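## Task

Every shelf spot carries a lot number printed on the shelf edge beneath it, and several spots may carry the same number. Bring one cardboard box from lot 451 and one from lot 434 onto the desk, placed so that no part of either overhangs the desk edge. All remaining cardboard boxes must stay on the shelves where they started. If no box of a given lot exists in the storeroom, leave that lot out. Tipping the robot over or leaving it leaning counts as failure.

## Robot and tools

ROBOT. A simulated Hello Robot Stretch 3 with a single arm. A two-wheel base (0.33 m long, 0.34 m wide, rounded back) turns in place about a point midway between the drive wheels, 0.05 m behind the front edge. A lift rides up a mast, and the arm telescopes out to the robot's RIGHT, so reaching farther forward means driving the base. The base has no sideways motion. At the arm's end is a wrist (yaw, pitch, roll) and a two-finger gripper with round 0.04 m pads. A pan/tilt head carries head_camera and nav_camera; wrist_camera rides on the gripper.

FRAMES. Base frame: origin on the floor between the drive wheels, x forward, y left, z up, metres. hand_pose is reported in it, located where the closed fingertips meet; with all wrist joints at zero its x axis is up, y points back along the arm toward the mast, z toward the rear. Odometry frame is the base frame at scene start; base_odometry counts wheel rotation only (slip looks like travel), heading in rad, left positive, within ±3.142.

move. One call = one action. Either "servos": "reboot" alone (re-enables wrist/head servos that shut off; they then hold in place), or "base" and/or "joints" plus optional "speeds", "pace", "contact_limits".
- base: a single object holding exactly one key, an offset from where the base last reported itself: {"translate_m": d} metres, forward positive, -3 to 3; or {"rotate_rad": d} radians, left positive, -6.4 to 6.4.
- joints: one object for the single arm and head, keyed by joint name, each value an absolute target: lift_m 0 to 1.1; arm_m 0 to 0.52 (extension); wrist_yaw_rad -1.345 to 4.42 (0 = gripper in line with arm, positive swings toward the front); wrist_pitch_rad -1.57 to 0.451 (0 level, negative tips fingers down); wrist_roll_rad -2.911 to 2.918 (0 = fingers side by side, level); gripper_m -0.089 to 0.179 (bigger = more open; fingertip gap is about 0.007 m under the value when nearly shut, 0.025 m under when wide); head_pan_rad -3.953 to 1.73 (0 forward, positive left, -1.57 looks along the arm); head_tilt_rad -1.53 to 0.419 (negative looks down). Completion tolerances: ±0.004 for lift, arm, gripper; ±0.02 yaw and roll; ±0.05 pitch; ±0.1 head.
- pace: "default" or "max". Default/max top speeds: translate 0.12/0.30 m/s, rotate 0.76/1.90 rad/s, lift 0.11/0.15 m/s, arm 0.14/0.40 m/s. The base is capped at 0.10 m/s and 0.63 rad/s unless lift_m < 0.30, arm_m < 0.03 and wrist_yaw_rad > 2.54 together.
- speeds: per-key top speed overriding pace, never above the max value.
- contact_limits: put a key only next to its own command. arm_m: motor_effort percent (1-100) at which the arm halts (negative side when retracting). lift_m: {"down": n, "up": n}, 1-100, extra force beyond free motion; below roughly 12 it may trip in free air; defaults are about 32-47 down, 21-36 up. translate_m / rotate_rad: halts when either wheel's effort hits the number; without one the base has no contact stop.
- cameras: list from head_camera, nav_camera, wrist_camera, or "all"; [] means none; omitted means all. An unknown name invalidates the call.
- blocking: true/omitted waits until everything rests; false returns within about half a second while motion continues. A later move overrides only the joints (or base) it names.
Unknown keys make a call invalid; out-of-range values get it refused. A refusal, or an uncommanded stop, cancels the remaining move/wait/finished_scene calls in that reply.

wait {seconds 0-10, cameras}: nothing new commanded; returns early once running moves settle. stop {cameras}: brakes all running motions, which report "stopped" and hold. zoom_image {camera, region [x0,y0,x1,y1]} in pixels of that camera's latest image, top-left origin, at most 504x504; useful for reading lot numbers. finished_scene {scene}: the current scene's number; ends it irreversibly, so the result must hold without the robot.

RESULTS. base_status / joint_status per motion: "done", "moving", "off_target" (rested short, may still push), "contact_stop" (arm or lift goes slack until recommanded; each wheel goes slack separately, which can twist the base), "time_out" (about 14 s cap), "torque_fault" (wrist/head servo off; needs reboot), "stopped". on_its_own lists uncommanded behaviour; "held at" there is a target, not a reading. motor_effort is percent, positive toward higher joint values, peak in brackets; wrist pitch tops near 45, roll near 72. lidar_m: 12 distances, 30-degree sectors, first straight ahead, counter-clockwise; sees only a plane 0.17 m up (table legs, not tops), "-" for nothing or too close. wrist_depth_mm and head_depth_mm: 7x7 grids of median depth, "-" for unreadable. base_tilt in degrees (forward/right positive, a few degrees of bias). turned_by_wheels vs turned_by_imu: prefer the IMU if they disagree by more than 0.15 rad. The "pictures" line gives image order. head_camera images arrive rotated: turn them a quarter clockwise; nav_camera a quarter counterclockwise.

GRIPPING. Command gripper_m below the object's width to hold (lower squeezes harder; resend if a heavy load slips); open at least 0.05 above its width to release. Readings never confirm a grasp; check cameras.

AVOID. Before folding the wrist over the base (yaw to 3.0) or unfolding, have lift between 0.32 and 0.95, pitch -0.4, roll near 0; folded, lift may drop to 0.25. With yaw below -0.4 keep pitch at -0.5 or lower. Pushing on something rigid with the gripper above about 0.45 m, or driving while gripping or hooking something fixed, can tip the robot; back off if base_tilt grows. Wrist, head and (unlimited) base push without stopping and can fault. Dropping items, releasing moving objects, slamming, and hard impacts are penalised. Loose objects may occasionally be nudged by outside forces.

Each tool is called after "Call:" as name([rows], argument=value, ...), one row to a line, values as JSON.

## Session

Call:
move(joints={"head_pan_rad": 1.0, "head_tilt_rad": -0.3}, pace="max", cameras=["nav_camera"])

Call:
move(joints={"head_pan_rad": -0.6, "head_tilt_rad": -0.3}, pace="max", cameras=["nav_camera"])

Call:
move(joints={"head_pan_rad": -2.2, "head_tilt_rad": -0.3}, pace="max", cameras=["nav_camera"])

Call:
move(joints={"head_pan_rad": -3.7, "head_tilt_rad": -0.3}, pace="max", cameras=["nav_camera"])

Scene clock: 0.90 s.
move: done
base_odometry: x=+0.000 y=+0.000 heading=+0.000
turned_by_wheels: +0.000
turned_by_imu: +0.000
base_tilt: forward=-0.4 right=-1.2
lidar_m: 0.73 0.73 0.85 1.53 2.66 1.26 1.01 1.12 1.81 1.63 1.39 0.83
head_depth_mm: 666 685 704 729 755 780 811 / 721 746 771 797 829 862 898 / 788 817 845 880 923 958 1004 / 876 915 941 979 1028 1080 1140 / 969 1009 1055 1116 1170 1231 1302 / 1087 1142 1208 1273 1355 1452 1480 / 1248 1318 1406 1498 1613 1738 1515
base_status: not commanded
joint_positions: lift_m=+0.374 arm_m=+0.001 wrist_yaw_rad=+3.009 wrist_pitch_rad=-0.462 wrist_roll_rad=+0.000 gripper_m=+0.037 head_pan_rad=+1.028 head_tilt_rad=-0.301
joint_status: all done
measured_speeds: all 0
motor_effort: left_wheel=-0.4(0.7) right_wheel=+0.6(1.1) lift_m=+22.9(23.8) arm_m=-4.6(5.1) wrist_yaw_rad=+0.7(1.1) wrist_pitch_rad=+1.9(2.0) wrist_roll_rad=-0.3(0.3) gripper_m=-0.1(0.8) head_pan_rad=-1.5(5.8) head_tilt_rad=-3.5(8.1)
hand_pose: x=+0.0076 y=+0.0712 z=+0.3774 quat_wxyz=(+0.207, +0.697, +0.116, +0.676) (m; base frame)
wrist_depth_mm: - 138 - - - 858 - / - 151 - - - 983 - / - 167 924 - - 949 - / 846 769 203 821 811 799 770 / 695 674 212 659 655 669 665 / 605 597 126 572 128 583 577 / 524 532 287 354 504 511 512
pictures: nav_camera (sideways)
camera_calibration:
nav_camera: T_world_to_cam=[[0.125482, 0.24079, 0.962431, -1.21037], [0.863289, -0.504524, 0.0136709, 0.0270923], [0.488862, 0.829141, -0.27118, 0.303191], [0, 0, 0, 1]] pos_world=[-0.0197277, 0.0537254, 1.24674]

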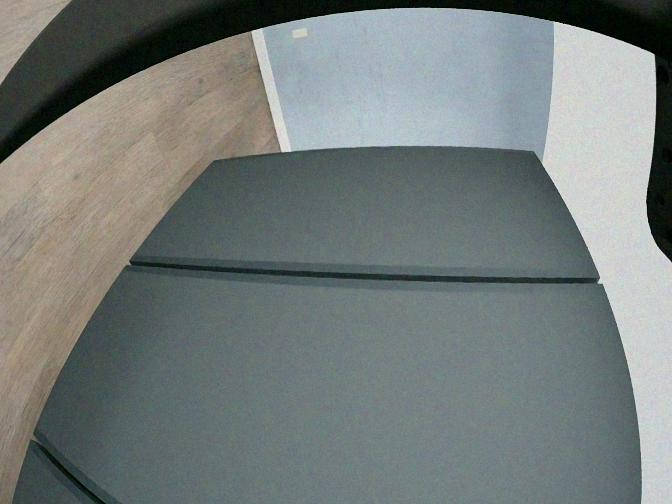

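Scene clock: 1.93 s.
move: done
base_odometry: x=+0.000 y=+0.000 heading=+0.000
turned_by_wheels: +0.000
turned_by_imu: +0.000
base_tilt: forward=-0.3 right=-1.2
lidar_m: 0.72 0.73 0.85 1.53 2.66 1.26 1.01 1.11 1.81 1.63 1.39 0.83
head_depth_mm: 1490 1554 1665 1775 1905 1920 1560 / 1276 1375 1486 1598 1724 1837 1551 / 1101 1164 1237 1343 1445 1553 1541 / 958 1012 1072 1131 1215 1298 1398 / 852 898 940 989 1049 1110 1176 / 766 802 840 877 923 972 1026 / 700 727 755 790 826 861 905
base_status: not commanded
joint_positions: lift_m=+0.374 arm_m=+0.001 wrist_yaw_rad=+3.009 wrist_pitch_rad=-0.462 wrist_roll_rad=+0.000 gripper_m=+0.037 head_pan_rad=-0.635 head_tilt_rad=-0.301
joint_status: all done
measured_speeds: all 0
motor_effort: left_wheel=-0.2(1.0) right_wheel=+0.7(1.2) lift_m=+23.6(24.0) arm_m=-6.5(6.5) wrist_yaw_rad=-1.0(2.1) wrist_pitch_rad=+1.8(2.1) wrist_roll_rad=+0.0(0.3) gripper_m=+0.7(0.8) head_pan_rad=+2.7(5.5) head_tilt_rad=-2.3(6.2)
hand_pose: x=+0.0076 y=+0.0712 z=+0.3774 quat_wxyz=(+0.207, +0.697, +0.116, +0.676) (m; base frame)
wrist_depth_mm: - 138 - - - 862 - / - 150 - - - 972 - / - 167 912 - - 953 - / 825 771 203 810 809 802 761 / 704 684 211 666 653 680 667 / 597 597 126 578 128 581 586 / 534 539 286 352 501 513 510
pictures: nav_camera (sideways)
camera_calibration:
nav_camera: T_world_to_cam=[[0.228299, -0.147001, 0.962429, -1.21099], [-0.58146, -0.81346, 0.0136815, 0.0358976], [0.780887, -0.562737, -0.271187, 0.301424], [0, 0, 0, 1]] pos_world=[0.0619635, 0.020807, 1.24674]

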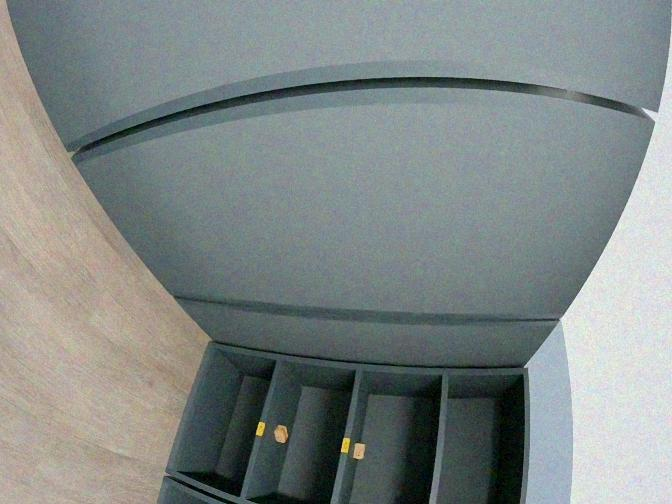

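Scene clock: 4.10 s.
move: done
base_odometry: x=+0.000 y=+0.000 heading=+0.000
turned_by_wheels: +0.000
turned_by_imu: +0.000
base_tilt: forward=-0.2 right=-1.4
lidar_m: 0.73 0.73 0.85 1.53 2.67 1.26 1.01 1.12 1.81 1.62 1.39 0.83
head_depth_mm: 1389 1432 1493 1536 1608 1657 1564 / 1498 1543 1589 1664 1724 1796 1549 / 1606 1666 1732 1797 1882 1919 1546 / 1746 1811 1875 1982 2063 2007 1533 / 1928 2014 2114 2201 2331 1999 1531 / 2128 2216 2346 2456 2510 1986 1524 / 1771 1758 1877 1982 2061 1933 1519
base_status: not commanded
joint_positions: lift_m=+0.374 arm_m=+0.001 wrist_yaw_rad=+3.009 wrist_pitch_rad=-0.462 wrist_roll_rad=+0.000 gripper_m=+0.037 head_pan_rad=-2.208 head_tilt_rad=-0.301
joint_status: all done
measured_speeds: translate_m=+0.000 rotate_rad=+0.000 lift_m=+0.000 arm_m=+0.000 wrist_yaw_rad=+0.000 wrist_pitch_rad=+0.000 wrist_roll_rad=+0.000 head_pan_rad=+0.024 head_tilt_rad=+0.000
motor_effort: left_wheel=-0.1(0.8) right_wheel=+1.1(1.1) lift_m=+23.1(24.2) arm_m=-9.8(10.1) wrist_yaw_rad=+0.0(1.5) wrist_pitch_rad=+2.0(2.0) wrist_roll_rad=+0.0(0.3) gripper_m=+0.6(0.9) head_pan_rad=+3.6(5.5) head_tilt_rad=-1.2(5.2)
hand_pose: x=+0.0076 y=+0.0712 z=+0.3774 quat_wxyz=(+0.207, +0.697, +0.116, +0.676) (m; base frame)
wrist_depth_mm: - 139 - - - 862 - / - 150 - - - 955 - / - 167 911 - - 932 - / 832 759 203 805 798 808 769 / 693 678 212 659 655 675 670 / 599 596 126 574 128 584 575 / 526 541 289 350 500 512 512
pictures: nav_camera (sideways)
camera_calibration:
nav_camera: T_world_to_cam=[[-0.147534, -0.227945, 0.962432, -1.20871], [-0.812117, 0.583335, 0.0136668, 0.0373637], [-0.564535, -0.779591, -0.271179, 0.309601], [0, 0, 0, 1]] pos_world=[0.0267995, -0.0559516, 1.24674]

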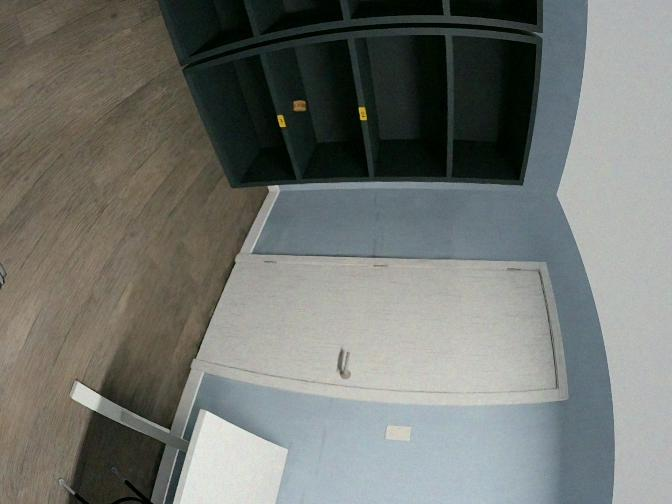

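Scene clock: 5.10 s.
move: done
base_odometry: x=+0.000 y=+0.000 heading=+0.000
turned_by_wheels: +0.000
turned_by_imu: +0.000
base_tilt: forward=-0.4 right=-1.1
lidar_m: 0.73 0.72 0.85 1.53 2.67 1.26 1.01 1.11 1.81 1.63 1.39 0.83
head_depth_mm: 2446 2501 2596 2723 2705 2038 1562 / 2560 2681 2775 2916 2915 2024 1554 / 2297 2450 2571 2759 2568 2025 1553 / 2032 2140 2268 2427 1502 1923 1535 / 1827 1917 2007 2045 1304 1906 1526 / 1662 1732 1812 1862 1292 1819 1476 / 1520 1567 1638 1707 1284 1027 1470
base_status: not commanded
joint_positions: lift_m=+0.374 arm_m=+0.001 wrist_yaw_rad=+3.009 wrist_pitch_rad=-0.462 wrist_roll_rad=+0.000 gripper_m=+0.037 head_pan_rad=-3.739 head_tilt_rad=-0.301
joint_status: all done
measured_speeds: translate_m=+0.000 rotate_rad=+0.000 lift_m=+0.000 arm_m=+0.000 wrist_yaw_rad=+0.000 wrist_pitch_rad=+0.000 wrist_roll_rad=+0.000 head_pan_rad=+0.024 head_tilt_rad=+0.000
motor_effort: left_wheel=-0.4(0.7) right_wheel=+0.5(1.1) lift_m=+23.4(24.0) arm_m=-10.7(11.3) wrist_yaw_rad=+0.3(1.5) wrist_pitch_rad=+2.1(2.1) wrist_roll_rad=-0.1(0.3) gripper_m=+1.1(1.1) head_pan_rad=+3.5(4.7) head_tilt_rad=-0.3(3.5)
hand_pose: x=+0.0076 y=+0.0712 z=+0.3774 quat_wxyz=(+0.207, +0.697, +0.116, +0.676) (m; base frame)
wrist_depth_mm: - 139 - - - 852 - / - 151 - - - 986 - / - 167 930 - - 953 - / 836 758 203 811 809 801 759 / 700 677 212 658 657 675 663 / 597 598 126 570 128 579 577 / 525 537 287 353 505 514 507
pictures: nav_camera (sideways)
camera_calibration:
nav_camera: T_world_to_cam=[[-0.233584, 0.138439, 0.962431, -1.20818], [0.55089, 0.834466, 0.0136698, 0.0289776], [-0.801223, 0.533387, -0.271182, 0.31105], [0, 0, 0, 1]] pos_world=[-0.0489539, -0.0228316, 1.24674]

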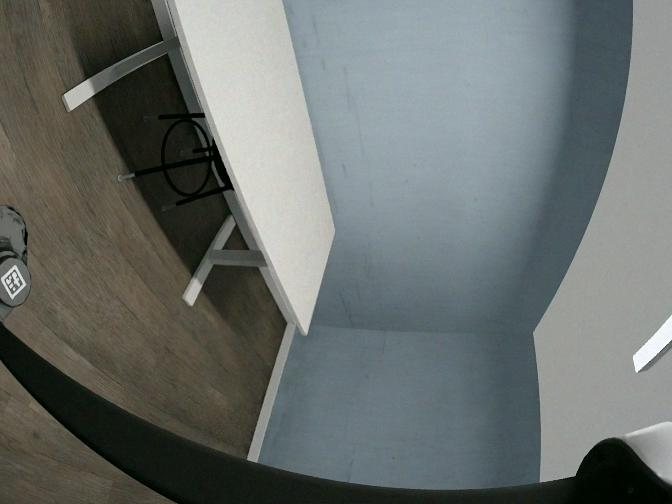

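Call:
move(joints={"head_pan_rad": -1.55, "head_tilt_rad": -0.3}, pace="max", cameras=["head_camera", "nav_camera"])

Call:
zoom_image(camera="head_camera", region=[350, 0, 650, 250])

Call:
zoom_image(camera="head_camera", region=[350, 250, 650, 504])

Scene clock: 14.97 s.
move: done
base_odometry: x=+0.000 y=+0.000 heading=+0.000
turned_by_wheels: +0.000
turned_by_imu: +0.000
base_tilt: forward=-0.3 right=-1.2
lidar_m: 0.73 0.72 0.85 1.53 2.66 1.26 1.01 1.11 1.81 1.63 1.39 0.83
head_depth_mm: 1929 1913 1946 1954 2037 2016 1557 / 1826 2014 2129 2230 2272 1956 1546 / 1835 1952 2057 2188 2138 1929 1545 / 1577 1902 2038 2121 2148 1889 1536 / 1420 1486 1585 1759 1815 1820 1532 / 1616 1810 1923 2004 2062 1869 1521 / 1629 1776 1863 1967 1902 1853 1521
base_status: not commanded
joint_positions: lift_m=+0.374 arm_m=+0.001 wrist_yaw_rad=+3.009 wrist_pitch_rad=-0.462 wrist_roll_rad=+0.000 gripper_m=+0.037 head_pan_rad=-1.542 head_tilt_rad=-0.301
joint_status: all done
measured_speeds: translate_m=+0.000 rotate_rad=+0.000 lift_m=+0.000 arm_m=+0.000 wrist_yaw_rad=+0.000 wrist_pitch_rad=+0.000 wrist_roll_rad=+0.000 head_pan_rad=-0.024 head_tilt_rad=+0.000
motor_effort: left_wheel=-0.2(0.7) right_wheel=+0.5(0.9) lift_m=+24.7(24.8) arm_m=-13.1(13.6) wrist_yaw_rad=-0.8(1.8) wrist_pitch_rad=+1.9(2.0) wrist_roll_rad=-0.1(0.3) gripper_m=+0.6(1.1) head_pan_rad=-3.5(6.2) head_tilt_rad=+2.8(5.2)
hand_pose: x=+0.0076 y=+0.0712 z=+0.3774 quat_wxyz=(+0.207, +0.697, +0.116, +0.676) (m; base frame)
wrist_depth_mm: - 139 - - - 858 - / - 151 - - - 988 - / - 167 916 - - 948 - / 841 766 204 802 804 796 760 / 706 662 211 657 658 677 671 / 598 596 126 567 129 583 574 / 530 538 286 355 503 508 509
pictures: head_camera (sideways), nav_camera (sideways)
camera_calibration:
head_camera: T_world_to_cam=[[-0.0533899, 0.244141, -0.968269, 1.27609], [0.998248, -0.0117112, -0.0579958, 0.0690904], [-0.0254987, -0.969669, -0.243088, 0.272085], [0, 0, 0, 1]] pos_world=[0.00609852, -0.0469032, 1.30574]
nav_camera: T_world_to_cam=[[0.0249614, -0.270378, 0.962431, -1.20975], [-0.998961, -0.0434773, 0.0136947, 0.0384339], [0.0381411, -0.961772, -0.271182, 0.305944], [0, 0, 0, 1]] pos_world=[0.056922, -0.0311706, 1.24674]

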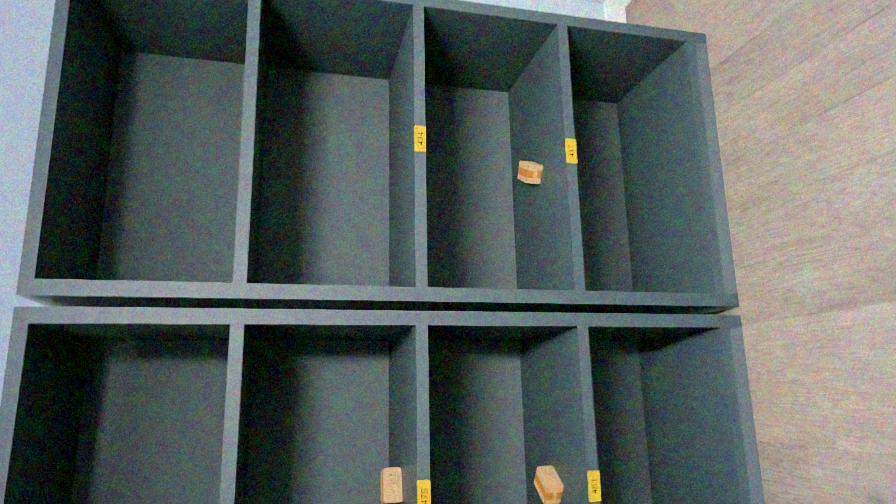

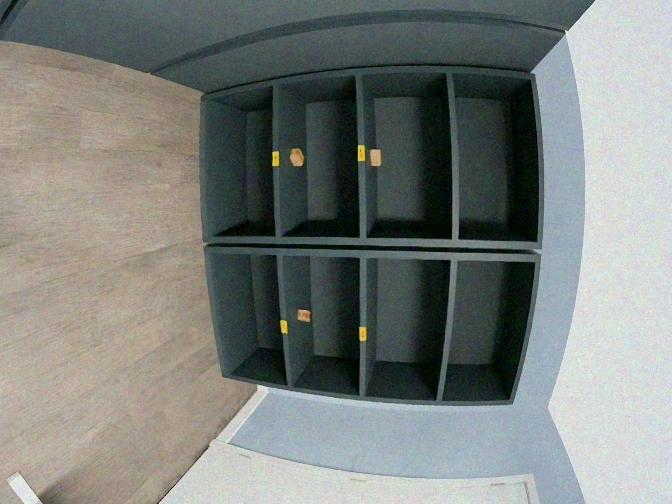

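Scaled by 1.680 from the camera's 896x504 image, which has a finer 1280x720 frame.

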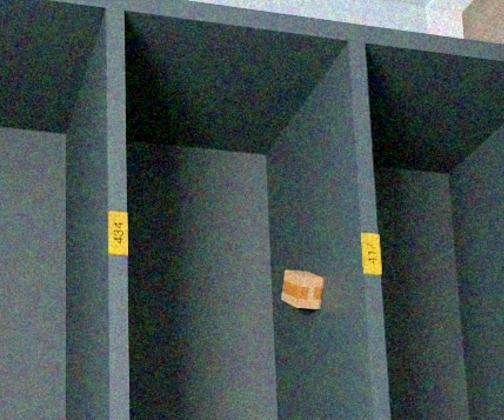

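Scaled by 1.680 from the camera's 896x504 image, which has a finer 1280x720 frame.

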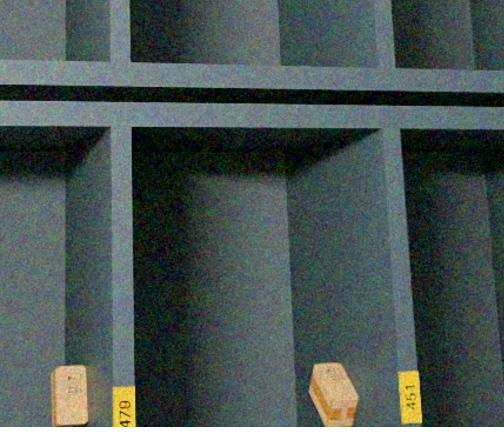

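Call:
move(base={"rotate_rad": -1.136}, joints={"lift_m": 0.28, "head_pan_rad": 0}, pace="max", cameras=[])

Call:
move(base={"translate_m": 1.159}, pace="max", cameras=["head_camera"])

Call:
move(base={"rotate_rad": 1.389}, joints={"lift_m": 0.47, "head_pan_rad": -1.57, "head_tilt_rad": -0.55}, pace="max", cameras=["head_camera"])

Scene clock: 85.63 s.
move: done
base_odometry: x=+0.000 y=+0.000 heading=-1.136
turned_by_wheels: -1.136
turned_by_imu: -1.113
base_tilt: forward=-0.3 right=-1.1
lidar_m: 1.59 0.86 0.73 0.73 0.82 1.35 2.66 1.26 1.01 1.11 1.74 1.63
head_depth_mm: 1455 1516 1510 1544 1647 1775 1559 / 1675 1809 1922 1989 1894 1836 1564 / 1676 1846 1936 2031 2013 1891 1542 / 1718 1885 2005 2086 2136 1887 1542 / 1653 1860 1979 1999 1993 1890 1529 / 1484 1542 1619 1680 1774 1834 1524 / 1228 1265 1301 1344 1391 1444 1433
base_status: done
joint_positions: lift_m=+0.280 arm_m=+0.001 wrist_yaw_rad=+3.009 wrist_pitch_rad=-0.463 wrist_roll_rad=+0.000 gripper_m=+0.037 head_pan_rad=+0.006 head_tilt_rad=-0.300
joint_status: all done
measured_speeds: all 0
motor_effort: left_wheel=+6.2(14.3) right_wheel=-10.1(14.4) lift_m=+30.8(31.0) arm_m=-12.1(13.5) wrist_yaw_rad=-0.3(1.6) wrist_pitch_rad=+2.1(2.2) wrist_roll_rad=+0.1(0.5) gripper_m=+0.5(1.0) head_pan_rad=-2.7(4.8) head_tilt_rad=+5.4(6.1)
hand_pose: x=+0.0076 y=+0.0711 z=+0.2828 quat_wxyz=(+0.208, +0.697, +0.117, +0.676) (m; base frame)
wrist_depth_mm: - 139 - - - - - / - 150 161 - - - - / 850 167 209 779 765 763 755 / 670 629 203 661 656 659 643 / 569 560 211 540 532 548 539 / 492 297 126 285 128 469 468 / 262 267 249 258 400 418 413
pictures: none
No camera images: "cameras" was empty.

Scene clock: 90.87 s.
move: done
base_odometry: x=+0.489 y=-1.051 heading=-1.136
turned_by_wheels: +0.000
turned_by_imu: +0.000
base_tilt: forward=-0.3 right=-1.2
lidar_m: 0.90 0.57 0.48 0.48 0.54 0.89 3.76 1.74 1.79 1.44 0.65 0.78
head_depth_mm: 756 631 837 878 736 527 929 / 768 644 854 896 693 524 925 / 783 661 875 912 699 545 925 / 800 677 893 940 715 567 911 / 816 695 910 955 709 565 911 / 797 718 916 956 701 967 909 / 649 675 748 769 696 782 840
base_status: done
joint_positions: lift_m=+0.280 arm_m=+0.001 wrist_yaw_rad=+3.009 wrist_pitch_rad=-0.463 wrist_roll_rad=+0.000 gripper_m=+0.037 head_pan_rad=+0.000 head_tilt_rad=-0.300
joint_status: not commanded
measured_speeds: all 0
motor_effort: left_wheel=+1.1(16.1) right_wheel=+3.4(10.4) lift_m=+24.9(30.9) arm_m=-10.2(12.8) wrist_yaw_rad=+0.0(2.1) wrist_pitch_rad=+2.0(2.3) wrist_roll_rad=+0.1(0.3) gripper_m=+0.8(1.0) head_pan_rad=-2.1(4.2) head_tilt_rad=+4.8(6.0)
hand_pose: x=+0.0076 y=+0.0711 z=+0.2828 quat_wxyz=(+0.208, +0.697, +0.117, +0.676) (m; base frame)
wrist_depth_mm: - 139 - - 474 458 454 / - 151 161 - 522 - - / - 166 175 - 589 - - / 670 621 198 637 621 609 - / 564 560 211 539 528 544 545 / 488 297 126 286 129 472 468 / 262 265 246 257 401 411 414
pictures: head_camera (sideways)
camera_calibration:
head_camera: T_world_to_cam=[[-0.244589, -0.0462536, -0.968523, 1.27752], [0.0410281, 0.997473, -0.0579974, 0.0749156], [0.968758, -0.0539222, -0.242073, 0.264745], [0, 0, 0, 1]] pos_world=[0.0529207, -0.00136058, 1.30574]

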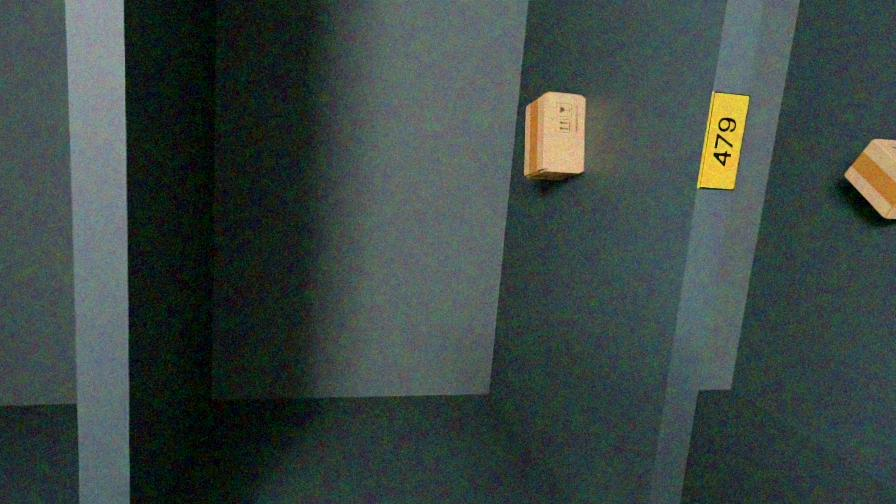

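Scene clock: 93.70 s.
move: done
base_odometry: x=+0.489 y=-1.051 heading=+0.253
turned_by_wheels: +1.389
turned_by_imu: +1.366
base_tilt: forward=-0.2 right=-1.3
lidar_m: 0.48 0.50 0.69 2.03 2.30 1.75 1.78 0.69 0.65 0.94 0.64 0.50
head_depth_mm: 767 832 905 662 1052 921 818 / 767 835 904 657 1085 919 817 / 767 837 893 650 1076 906 811 / 767 841 892 642 1070 893 809 / 769 836 896 636 1103 901 803 / 769 842 896 630 1089 892 800 / 771 840 900 622 1078 888 1100
base_status: done
joint_positions: lift_m=+0.470 arm_m=+0.001 wrist_yaw_rad=+3.009 wrist_pitch_rad=-0.463 wrist_roll_rad=+0.000 gripper_m=+0.037 head_pan_rad=-1.573 head_tilt_rad=-0.551
joint_status: all done
measured_speeds: all 0
motor_effort: left_wheel=-6.6(14.1) right_wheel=+7.8(13.6) lift_m=+23.4(34.8) arm_m=-12.4(13.3) wrist_yaw_rad=-0.2(1.7) wrist_pitch_rad=+2.1(2.3) wrist_roll_rad=-0.2(0.3) gripper_m=+1.0(1.0) head_pan_rad=+3.6(4.6) head_tilt_rad=-4.0(8.5)
hand_pose: x=+0.0076 y=+0.0710 z=+0.4726 quat_wxyz=(+0.208, +0.697, +0.117, +0.676) (m; base frame)
wrist_depth_mm: - 139 - - - - - / - 151 - - - - - / - 167 - - - - - / - 906 203 958 955 904 - / 837 807 212 792 792 803 - / 712 710 126 688 129 691 - / 627 634 289 608 603 605 593
pictures: head_camera (sideways)
camera_calibration:
head_camera: T_world_to_cam=[[-0.0454463, 0.477391, -0.877515, 1.1575], [0.997433, -0.0269739, -0.0663313, 0.0798367], [-0.0553359, -0.878277, -0.47494, 0.574051], [0, 0, 0, 1]] pos_world=[0.00473785, -0.0462508, 1.29366]

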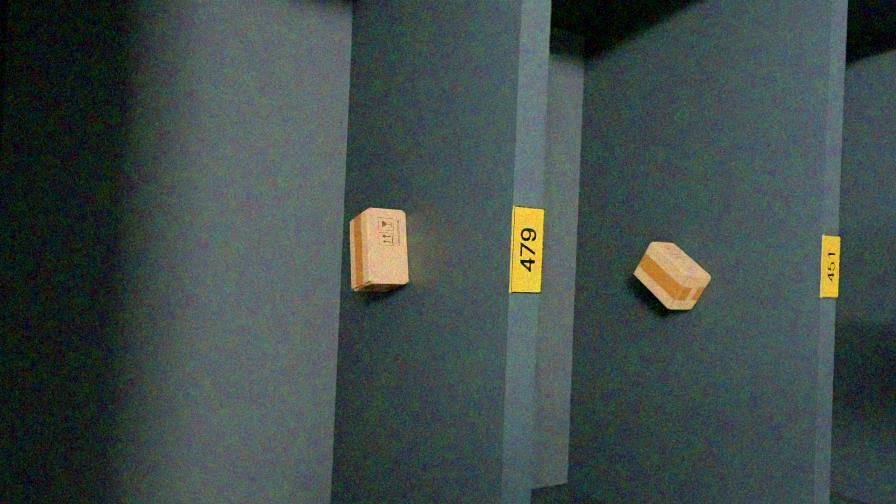

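Call:
zoom_image(camera="head_camera", region=[600, 210, 740, 340])

Call:
move(joints={"wrist_yaw_rad": 0, "gripper_m": 0.179}, pace="max", cameras=["wrist_camera"])

Call:
move(joints={"wrist_pitch_rad": 0}, cameras=["wrist_camera"])

Scaled by 3.600 from the camera's 896x504 image, which has a finer 1280x720 frame.

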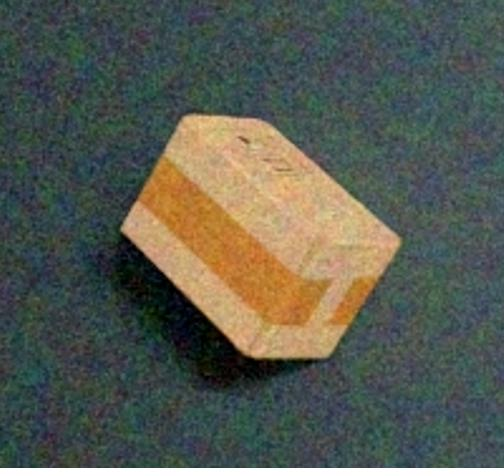

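Scene clock: 106.07 s.
move: done
base_odometry: x=+0.489 y=-1.051 heading=+0.253
turned_by_wheels: +0.000
turned_by_imu: +0.000
base_tilt: forward=-0.3 right=-1.1
lidar_m: 0.48 0.50 0.69 2.02 2.31 1.74 1.78 0.69 0.65 0.94 0.64 0.49
head_depth_mm: 767 833 900 662 1049 922 821 / 767 836 904 656 1082 920 816 / 765 836 893 648 1075 912 811 / 768 837 895 642 1073 890 807 / 769 837 896 636 1098 896 802 / 771 833 899 628 1097 895 802 / 771 843 899 622 1076 893 1094
base_status: not commanded
joint_positions: lift_m=+0.470 arm_m=+0.001 wrist_yaw_rad=+0.003 wrist_pitch_rad=-0.463 wrist_roll_rad=+0.000 gripper_m=+0.179 head_pan_rad=-1.570 head_tilt_rad=-0.551
joint_status: all done
measured_speeds: all 0
motor_effort: left_wheel=-6.4(7.2) right_wheel=+7.3(8.1) lift_m=+23.5(23.8) arm_m=-10.5(12.3) wrist_yaw_rad=-2.4(8.5) wrist_pitch_rad=+2.2(2.3) wrist_roll_rad=+0.2(0.4) gripper_m=+0.7(84.7) head_pan_rad=+3.3(4.1) head_tilt_rad=-1.5(3.7)
hand_pose: x=-0.0208 y=-0.3640 z=+0.4726 quat_wxyz=(+0.689, +0.164, -0.688, -0.162) (m; base frame)
wrist_depth_mm: 263 260 254 250 244 241 236 / 259 256 249 243 239 238 233 / - 796 - - - 760 - / - - - - - - - / - 143 - - - - - / - 126 - - - - - / - - - - - - 105
pictures: wrist_camera
camera_calibration:
wrist_camera: T_world_to_cam=[[-0.998883, -0.038729, -0.0270871, -0.0154967], [-0.00260148, 0.617321, -0.786707, 0.629028], [0.0471898, -0.785757, -0.616732, 0.172618], [0, 0, 0, 1]] pos_world=[-0.0219888, -0.253276, 0.6009]

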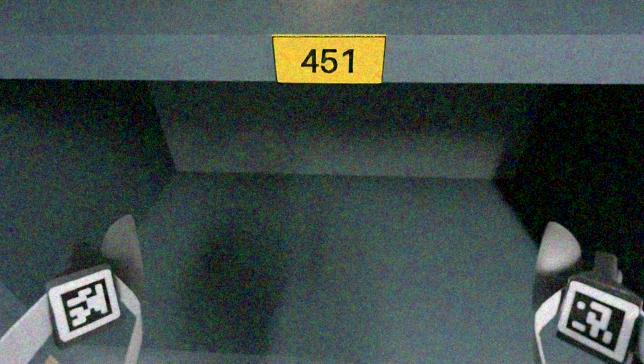

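Scene clock: 107.13 s.
move: done
base_odometry: x=+0.489 y=-1.051 heading=+0.253
turned_by_wheels: +0.000
turned_by_imu: +0.000
base_tilt: forward=-0.3 right=-1.3
lidar_m: 0.48 0.50 0.70 2.03 2.31 1.74 1.79 0.69 0.65 0.94 0.65 0.50
head_depth_mm: 763 833 903 660 1053 923 821 / 764 834 903 655 1084 916 817 / 766 834 889 650 1076 911 811 / 769 839 896 641 1065 889 808 / 767 837 900 636 1099 894 805 / 768 840 897 631 1094 895 799 / 772 842 897 621 1077 890 1092
base_status: not commanded
joint_positions: lift_m=+0.470 arm_m=+0.001 wrist_yaw_rad=+0.003 wrist_pitch_rad=-0.023 wrist_roll_rad=+0.000 gripper_m=+0.179 head_pan_rad=-1.570 head_tilt_rad=-0.551
joint_status: all done
measured_speeds: all 0
motor_effort: left_wheel=-6.1(7.2) right_wheel=+7.2(8.2) lift_m=+24.6(25.0) arm_m=-10.4(11.3) wrist_yaw_rad=-4.1(5.0) wrist_pitch_rad=+3.8(5.9) wrist_roll_rad=-0.1(0.2) gripper_m=+0.4(1.2) head_pan_rad=+2.9(4.0) head_tilt_rad=-1.6(3.4)
hand_pose: x=-0.0206 y=-0.4012 z=+0.5786 quat_wxyz=(+0.707, +0.010, -0.707, -0.007) (m; base frame)
wrist_depth_mm: - 669 - - - - 595 / - 685 - - - - 630 / - 705 - - - - - / - - - 435 - - - / 304 281 282 304 306 284 285 / 123 140 276 - 265 264 252 / - - - - - - 105
pictures: wrist_camera
camera_calibration:
wrist_camera: T_world_to_cam=[[-0.998841, -0.0472184, -0.00928284, -0.0274845], [-0.00150594, 0.223477, -0.974708, 0.6861], [0.0480987, -0.973565, -0.22329, -0.0941547], [0, 0, 0, 1]] pos_world=[-0.0218907, -0.246291, 0.647469]

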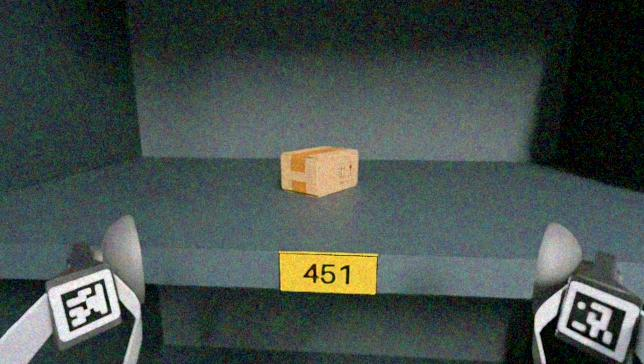

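Call:
move(base={"translate_m": 0.127}, joints={"wrist_yaw_rad": -0.39, "lift_m": 0.463}, cameras=[])

Call:
move(joints={"arm_m": 0.2}, cameras=["head_camera", "wrist_camera"])

Scene clock: 141.47 s.
move: done
base_odometry: x=+0.612 y=-1.019 heading=+0.253
turned_by_wheels: +0.000
turned_by_imu: +0.000
base_tilt: forward=-0.3 right=-1.3
lidar_m: 0.35 0.37 0.51 1.49 2.40 1.84 1.91 0.74 0.79 0.95 0.49 0.37
head_depth_mm: 765 837 908 666 1091 926 821 / 768 839 908 657 1092 919 816 / 770 839 897 650 1079 890 809 / 772 841 895 643 1107 908 788 / 773 836 901 638 1102 901 805 / 772 842 901 631 1075 896 1103 / 756 785 794 623 841 840 816
base_status: done
joint_positions: lift_m=+0.463 arm_m=+0.001 wrist_yaw_rad=-0.387 wrist_pitch_rad=-0.023 wrist_roll_rad=+0.000 gripper_m=+0.179 head_pan_rad=-1.570 head_tilt_rad=-0.551
joint_status: all done
measured_speeds: all 0
motor_effort: left_wheel=+3.8(9.8) right_wheel=+6.7(11.6) lift_m=+25.0(28.5) arm_m=-8.1(9.8) wrist_yaw_rad=-3.5(6.4) wrist_pitch_rad=+3.7(3.9) wrist_roll_rad=-0.1(0.3) gripper_m=+0.9(1.0) head_pan_rad=+3.2(4.2) head_tilt_rad=+0.0(1.5)
hand_pose: x=-0.1179 y=-0.3823 z=+0.5718 quat_wxyz=(+0.693, -0.128, -0.695, -0.144) (m; base frame)
wrist_depth_mm: - - - - 753 - - / - - - - - - - / - - - - 816 - - / - - 422 - - - - / 290 255 290 313 318 - - / - 140 267 - - - - / - - - - 857 - 105
pictures: none
No camera images: "cameras" was empty.

Scene clock: 144.17 s.
move: done
base_odometry: x=+0.612 y=-1.019 heading=+0.253
turned_by_wheels: +0.000
turned_by_imu: +0.000
base_tilt: forward=-0.3 right=-1.2
lidar_m: 0.35 0.37 0.51 1.49 2.39 1.85 1.91 0.74 0.79 0.94 0.49 0.37
head_depth_mm: 768 834 904 663 1094 924 820 / 769 840 908 656 1084 916 813 / 769 839 895 649 1073 891 764 / 769 839 901 642 1106 908 765 / 769 839 900 635 1102 900 806 / 771 845 904 629 1068 894 1102 / 755 783 795 625 840 842 816
base_status: not commanded
joint_positions: lift_m=+0.463 arm_m=+0.200 wrist_yaw_rad=-0.387 wrist_pitch_rad=-0.023 wrist_roll_rad=+0.000 gripper_m=+0.179 head_pan_rad=-1.570 head_tilt_rad=-0.551
joint_status: all done
measured_speeds: all 0
motor_effort: left_wheel=+3.8(4.3) right_wheel=+7.4(7.8) lift_m=+28.9(29.3) arm_m=+13.0(15.0) wrist_yaw_rad=-2.4(4.7) wrist_pitch_rad=+3.8(3.8) wrist_roll_rad=+0.0(0.3) gripper_m=+0.6(1.0) head_pan_rad=+3.2(4.1) head_tilt_rad=+1.4(1.8)
hand_pose: x=-0.1180 y=-0.5817 z=+0.5719 quat_wxyz=(+0.693, -0.128, -0.695, -0.144) (m; base frame)
wrist_depth_mm: - - - - - 584 - / - - - - - 605 - / - - - - - 635 - / - - 241 252 - - - / 286 248 249 248 288 267 287 / - 141 206 205 207 207 - / 148 154 161 161 161 161 107
pictures: head_camera (sideways), wrist_camera
camera_calibration:
head_camera: T_world_to_cam=[[-0.0466896, 0.477274, -0.877513, 1.1575], [0.997502, -0.0243459, -0.0663154, 0.0798348], [-0.0530145, -0.878417, -0.474945, 0.574046], [0, 0, 0, 1]] pos_world=[0.00484068, -0.0462496, 1.29366]
wrist_camera: T_world_to_cam=[[-0.941667, 0.336419, -0.00926567, 0.0965196], [0.0833298, 0.206397, -0.974914, 0.719908], [-0.326067, -0.918816, -0.222391, -0.279577], [0, 0, 0, 1]] pos_world=[-0.0602613, -0.437937, 0.640568]

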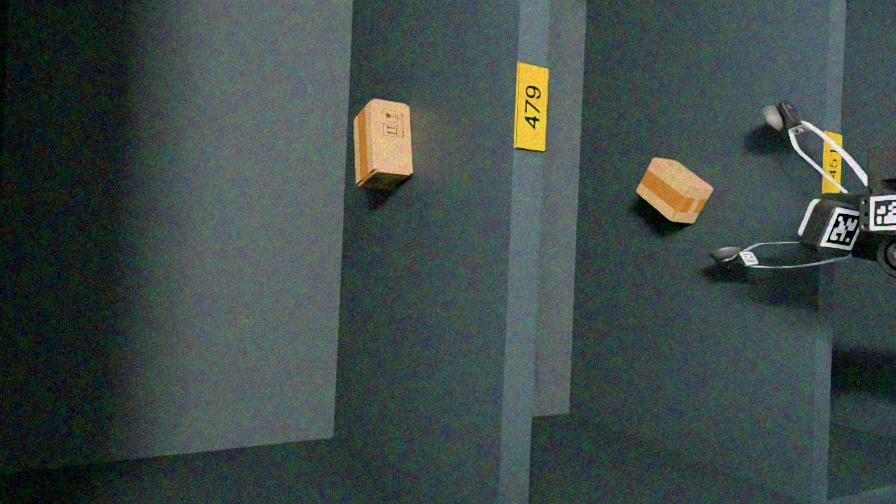

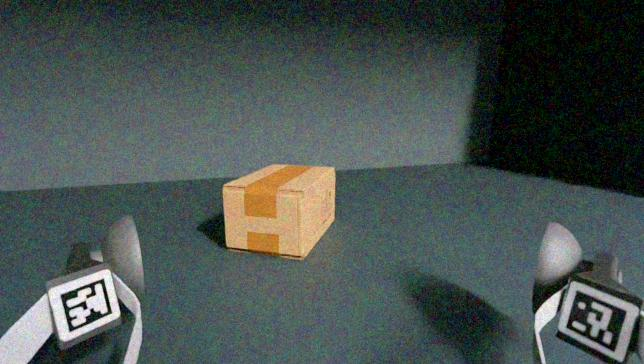

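Call:
move(joints={"arm_m": 0.31}, cameras=["head_camera", "wrist_camera"])

Scene clock: 155.70 s.
move: done
base_odometry: x=+0.612 y=-1.019 heading=+0.253
turned_by_wheels: +0.000
turned_by_imu: -0.015
base_tilt: forward=-0.3 right=-1.2
lidar_m: 0.36 0.37 0.51 1.42 2.01 1.84 1.90 0.74 0.78 0.95 0.50 0.37
head_depth_mm: 770 841 910 673 1101 931 827 / 771 838 908 665 1090 921 822 / 771 838 909 657 1087 892 642 / 770 837 903 652 1079 906 648 / 772 842 891 646 1070 906 807 / 771 839 894 639 1097 903 801 / 759 816 839 631 881 845 799
base_status: not commanded
joint_positions: lift_m=+0.463 arm_m=+0.310 wrist_yaw_rad=-0.392 wrist_pitch_rad=+0.007 wrist_roll_rad=+0.000 gripper_m=+0.179 head_pan_rad=-1.569 head_tilt_rad=-0.544
joint_status: all done
measured_speeds: all 0
motor_effort: left_wheel=-0.8(8.3) right_wheel=-0.4(7.6) lift_m=+17.4(31.1) arm_m=+10.0(40.5) wrist_yaw_rad=+0.8(12.9) wrist_pitch_rad=-1.8(25.1) wrist_roll_rad=+0.1(8.8) gripper_m=+0.4(1.1) head_pan_rad=+2.5(3.9) head_tilt_rad=-4.4(4.4)
hand_pose: x=-0.1193 y=-0.6920 z=+0.5795 quat_wxyz=(+0.694, -0.140, -0.693, -0.135) (m; base frame)
wrist_depth_mm: 322 336 - - - - - / 326 - - - - 514 - / 332 - - - - 529 - / 337 - - - - - - / 323 147 275 177 298 298 300 / - 202 136 132 227 226 228 / 159 166 141 131 174 174 105
pictures: head_camera (sideways), wrist_camera
camera_calibration:
head_camera: T_world_to_cam=[[-0.0469751, 0.471306, -0.880718, 1.1617], [0.99752, -0.0241276, -0.0661166, 0.079604], [-0.0524107, -0.88164, -0.469003, 0.56624], [0, 0, 0, 1]] pos_world=[0.00484153, -0.0463766, 1.29396]
wrist_camera: T_world_to_cam=[[-0.940289, 0.340288, -0.00774782, 0.134472], [0.0729464, 0.179228, -0.981099, 0.733743], [-0.332468, -0.923082, -0.193349, -0.400236], [0, 0, 0, 1]] pos_world=[-0.0601473, -0.546718, 0.643531]

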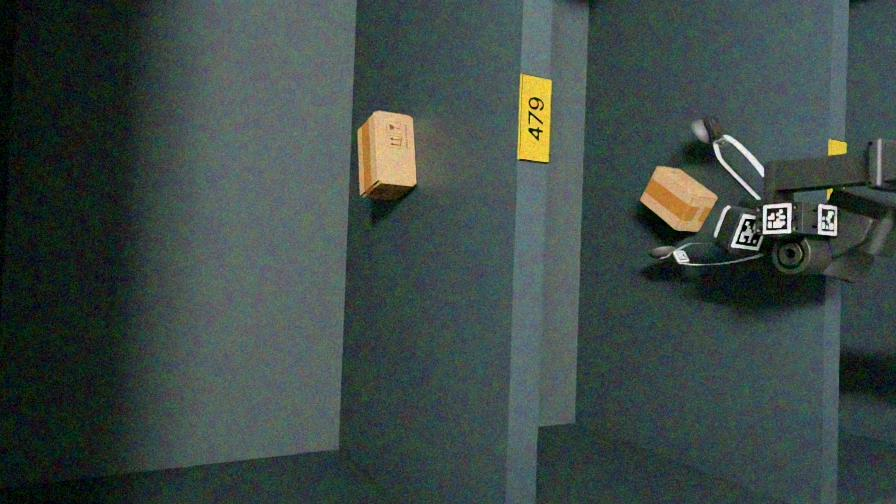

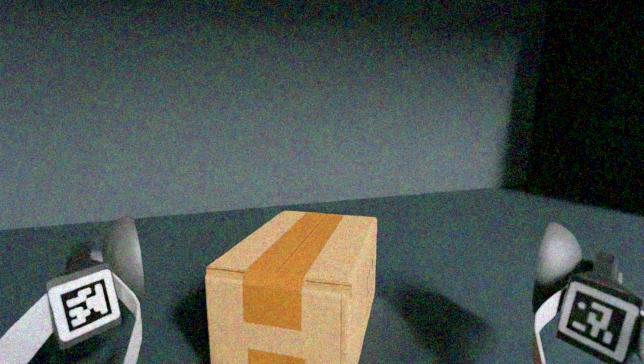

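Call:
move(joints={"lift_m": 0.48}, cameras=["wrist_camera"])

Scene clock: 163.83 s.
move: done
base_odometry: x=+0.612 y=-1.019 heading=+0.253
turned_by_wheels: +0.000
turned_by_imu: +0.000
base_tilt: forward=-0.4 right=-1.2
lidar_m: 0.36 0.37 0.51 1.43 2.02 1.84 1.91 0.74 0.78 0.94 0.51 0.37
head_depth_mm: 771 837 910 661 1093 924 821 / 768 839 910 656 1090 889 815 / 767 837 898 651 1070 891 624 / 770 839 897 643 1070 900 655 / 767 841 897 638 1101 901 800 / 768 840 898 629 1096 897 801 / 761 816 840 625 880 848 822
base_status: not commanded
joint_positions: lift_m=+0.480 arm_m=+0.310 wrist_yaw_rad=-0.392 wrist_pitch_rad=-0.015 wrist_roll_rad=+0.000 gripper_m=+0.179 head_pan_rad=-1.569 head_tilt_rad=-0.550
joint_status: all done
measured_speeds: all 0
motor_effort: left_wheel=-0.5(1.0) right_wheel=+0.2(1.2) lift_m=+30.8(32.8) arm_m=-10.0(13.5) wrist_yaw_rad=+1.4(2.1) wrist_pitch_rad=+2.2(2.6) wrist_roll_rad=+0.1(0.3) gripper_m=+0.6(0.8) head_pan_rad=+0.6(1.3) head_tilt_rad=-4.7(5.3)
hand_pose: x=-0.1191 y=-0.6914 z=+0.5909 quat_wxyz=(+0.693, -0.132, -0.694, -0.143) (m; base frame)
wrist_depth_mm: 316 333 - - - - - / 326 338 - - - 514 - / 330 - - - - 534 - / 338 - - - - - - / 316 145 316 188 295 293 316 / - 217 154 154 243 243 244 / 173 181 142 133 189 189 105
pictures: wrist_camera
camera_calibration:
wrist_camera: T_world_to_cam=[[-0.940195, 0.340518, -0.00898498, 0.135394], [0.0813342, 0.198799, -0.976659, 0.756746], [-0.330784, -0.918981, -0.214606, -0.381825], [0, 0, 0, 1]] pos_world=[-0.0605544, -0.547435, 0.658358]

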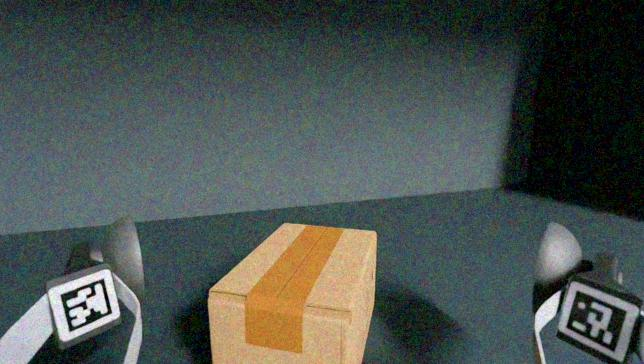

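Call:
move(base={"translate_m": 0.013}, joints={"arm_m": 0.345, "lift_m": 0.475}, speeds={"arm_m": 0.06}, cameras=["wrist_camera"])

Scene clock: 176.53 s.
move: done
base_odometry: x=+0.624 y=-1.016 heading=+0.253
turned_by_wheels: +0.000
turned_by_imu: +0.000
base_tilt: forward=-0.4 right=-1.3
lidar_m: 0.34 0.36 0.49 1.37 2.40 1.85 1.92 0.74 0.79 0.95 0.49 0.36
head_depth_mm: 770 838 910 664 1098 926 820 / 770 837 907 656 1087 892 816 / 771 836 894 649 1075 887 645 / 768 837 894 644 1067 876 715 / 768 842 898 636 1101 900 805 / 767 840 896 633 1079 897 801 / 751 791 803 622 843 839 798
base_status: done
joint_positions: lift_m=+0.475 arm_m=+0.345 wrist_yaw_rad=-0.392 wrist_pitch_rad=-0.015 wrist_roll_rad=+0.000 gripper_m=+0.179 head_pan_rad=-1.569 head_tilt_rad=-0.550
joint_status: all done
measured_speeds: all 0
motor_effort: left_wheel=+3.1(8.4) right_wheel=+5.4(9.9) lift_m=+23.8(29.2) arm_m=+13.2(15.0) wrist_yaw_rad=+0.6(2.1) wrist_pitch_rad=+2.4(2.5) wrist_roll_rad=+0.0(0.4) gripper_m=+0.1(0.9) head_pan_rad=-1.6(1.6) head_tilt_rad=-4.4(5.4)
hand_pose: x=-0.1191 y=-0.7264 z=+0.5857 quat_wxyz=(+0.693, -0.132, -0.694, -0.143) (m; base frame)
wrist_depth_mm: 292 310 332 - - - 469 / 297 319 336 - - - 486 / 305 327 - - - - 499 / 316 332 - - - - - / 315 301 304 189 281 304 303 / - 209 233 143 143 233 234 / 166 181 173 110 110 181 107
pictures: wrist_camera
camera_calibration:
wrist_camera: T_world_to_cam=[[-0.940207, 0.340484, -0.00907329, 0.147338], [0.0816434, 0.199427, -0.976506, 0.759125], [-0.330675, -0.918858, -0.2153, -0.414623], [0, 0, 0, 1]] pos_world=[-0.0605548, -0.582535, 0.653359]

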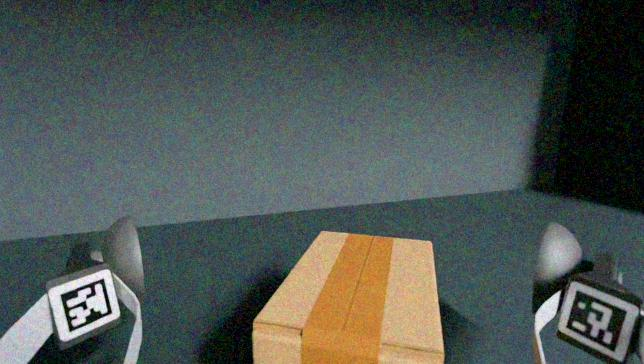

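Call:
move(joints={"gripper_m": 0.0}, cameras=["wrist_camera"])

Call:
move(joints={"lift_m": 0.53}, cameras=["wrist_camera"])

Scene clock: 185.37 s.
move: done
base_odometry: x=+0.624 y=-1.016 heading=+0.253
turned_by_wheels: +0.000
turned_by_imu: +0.000
base_tilt: forward=-0.3 right=-1.1
lidar_m: 0.35 0.36 0.49 1.37 2.41 1.85 1.92 0.75 0.79 0.95 0.49 0.36
head_depth_mm: 768 838 912 664 1098 924 823 / 771 839 905 657 1082 912 817 / 770 839 896 650 1078 885 645 / 771 838 898 643 1071 878 714 / 769 839 894 638 1106 898 804 / 772 841 898 631 1082 897 798 / 751 795 801 624 844 840 796
base_status: not commanded
joint_positions: lift_m=+0.475 arm_m=+0.345 wrist_yaw_rad=-0.392 wrist_pitch_rad=-0.015 wrist_roll_rad=+0.000 gripper_m=+0.001 head_pan_rad=-1.570 head_tilt_rad=-0.550
joint_status: all done
measured_speeds: all 0
motor_effort: left_wheel=+3.2(3.9) right_wheel=+5.3(6.4) lift_m=+30.0(30.3) arm_m=+13.0(13.7) wrist_yaw_rad=+0.3(2.3) wrist_pitch_rad=+2.2(2.5) wrist_roll_rad=-0.1(0.3) gripper_m=-30.4(98.7) head_pan_rad=-2.9(3.9) head_tilt_rad=-3.9(3.9)
hand_pose: x=-0.1191 y=-0.7264 z=+0.5857 quat_wxyz=(+0.693, -0.132, -0.694, -0.143) (m; base frame)
wrist_depth_mm: 292 311 332 - - - 467 / 300 318 337 - - - 489 / 304 328 - - - - 494 / 313 329 - - - - - / 316 327 158 175 163 302 304 / 232 232 130 143 131 222 233 / 181 173 126 115 115 122 182
pictures: wrist_camera
camera_calibration:
wrist_camera: T_world_to_cam=[[-0.940207, 0.340484, -0.00907329, 0.147338], [0.0816434, 0.199427, -0.976506, 0.759125], [-0.330675, -0.918858, -0.2153, -0.414623], [0, 0, 0, 1]] pos_world=[-0.0605548, -0.582535, 0.653359]

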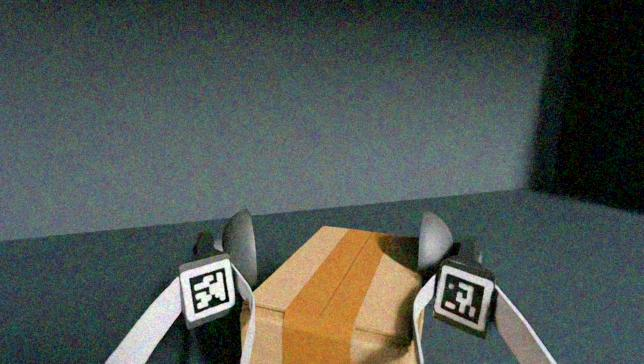

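Scene clock: 186.70 s.
move: done
base_odometry: x=+0.624 y=-1.016 heading=+0.253
turned_by_wheels: +0.000
turned_by_imu: +0.000
base_tilt: forward=-0.4 right=-1.2
lidar_m: 0.34 0.36 0.49 1.37 2.39 1.85 1.92 0.75 0.79 0.94 0.48 0.36
head_depth_mm: 767 843 906 663 1094 927 824 / 769 838 909 658 1084 919 798 / 770 840 900 649 1076 842 591 / 769 841 896 643 1070 718 767 / 769 838 898 636 1105 900 804 / 768 837 894 629 1085 894 799 / 751 795 803 623 844 840 795
base_status: not commanded
joint_positions: lift_m=+0.530 arm_m=+0.345 wrist_yaw_rad=-0.392 wrist_pitch_rad=-0.025 wrist_roll_rad=+0.000 gripper_m=+0.004 head_pan_rad=-1.570 head_tilt_rad=-0.550
joint_status: all done
measured_speeds: all 0
motor_effort: left_wheel=+3.2(3.7) right_wheel=+5.8(6.4) lift_m=+31.5(34.0) arm_m=+12.1(13.1) wrist_yaw_rad=+0.7(2.1) wrist_pitch_rad=+4.2(4.3) wrist_roll_rad=-0.1(0.3) gripper_m=-13.5(30.6) head_pan_rad=-2.9(3.9) head_tilt_rad=-2.4(3.8)
hand_pose: x=-0.1190 y=-0.7262 z=+0.6382 quat_wxyz=(+0.692, -0.128, -0.695, -0.147) (m; base frame)
wrist_depth_mm: 291 309 334 - - - 467 / 299 316 335 - - - 488 / 305 325 - - - - 501 / 314 331 - - - - - / 324 339 153 176 163 - - / 321 313 130 143 130 300 316 / 272 248 124 115 115 123 261
pictures: wrist_camera
camera_calibration:
wrist_camera: T_world_to_cam=[[-0.940165, 0.340586, -0.0094929, 0.148195], [0.0853328, 0.208399, -0.974314, 0.815841], [-0.32986, -0.916826, -0.224993, -0.395221], [0, 0, 0, 1]] pos_world=[-0.060658, -0.582843, 0.707371]

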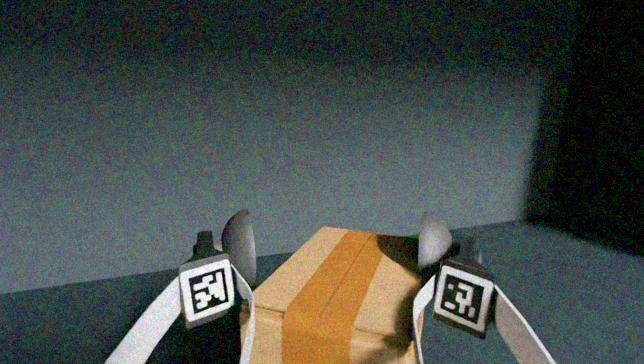

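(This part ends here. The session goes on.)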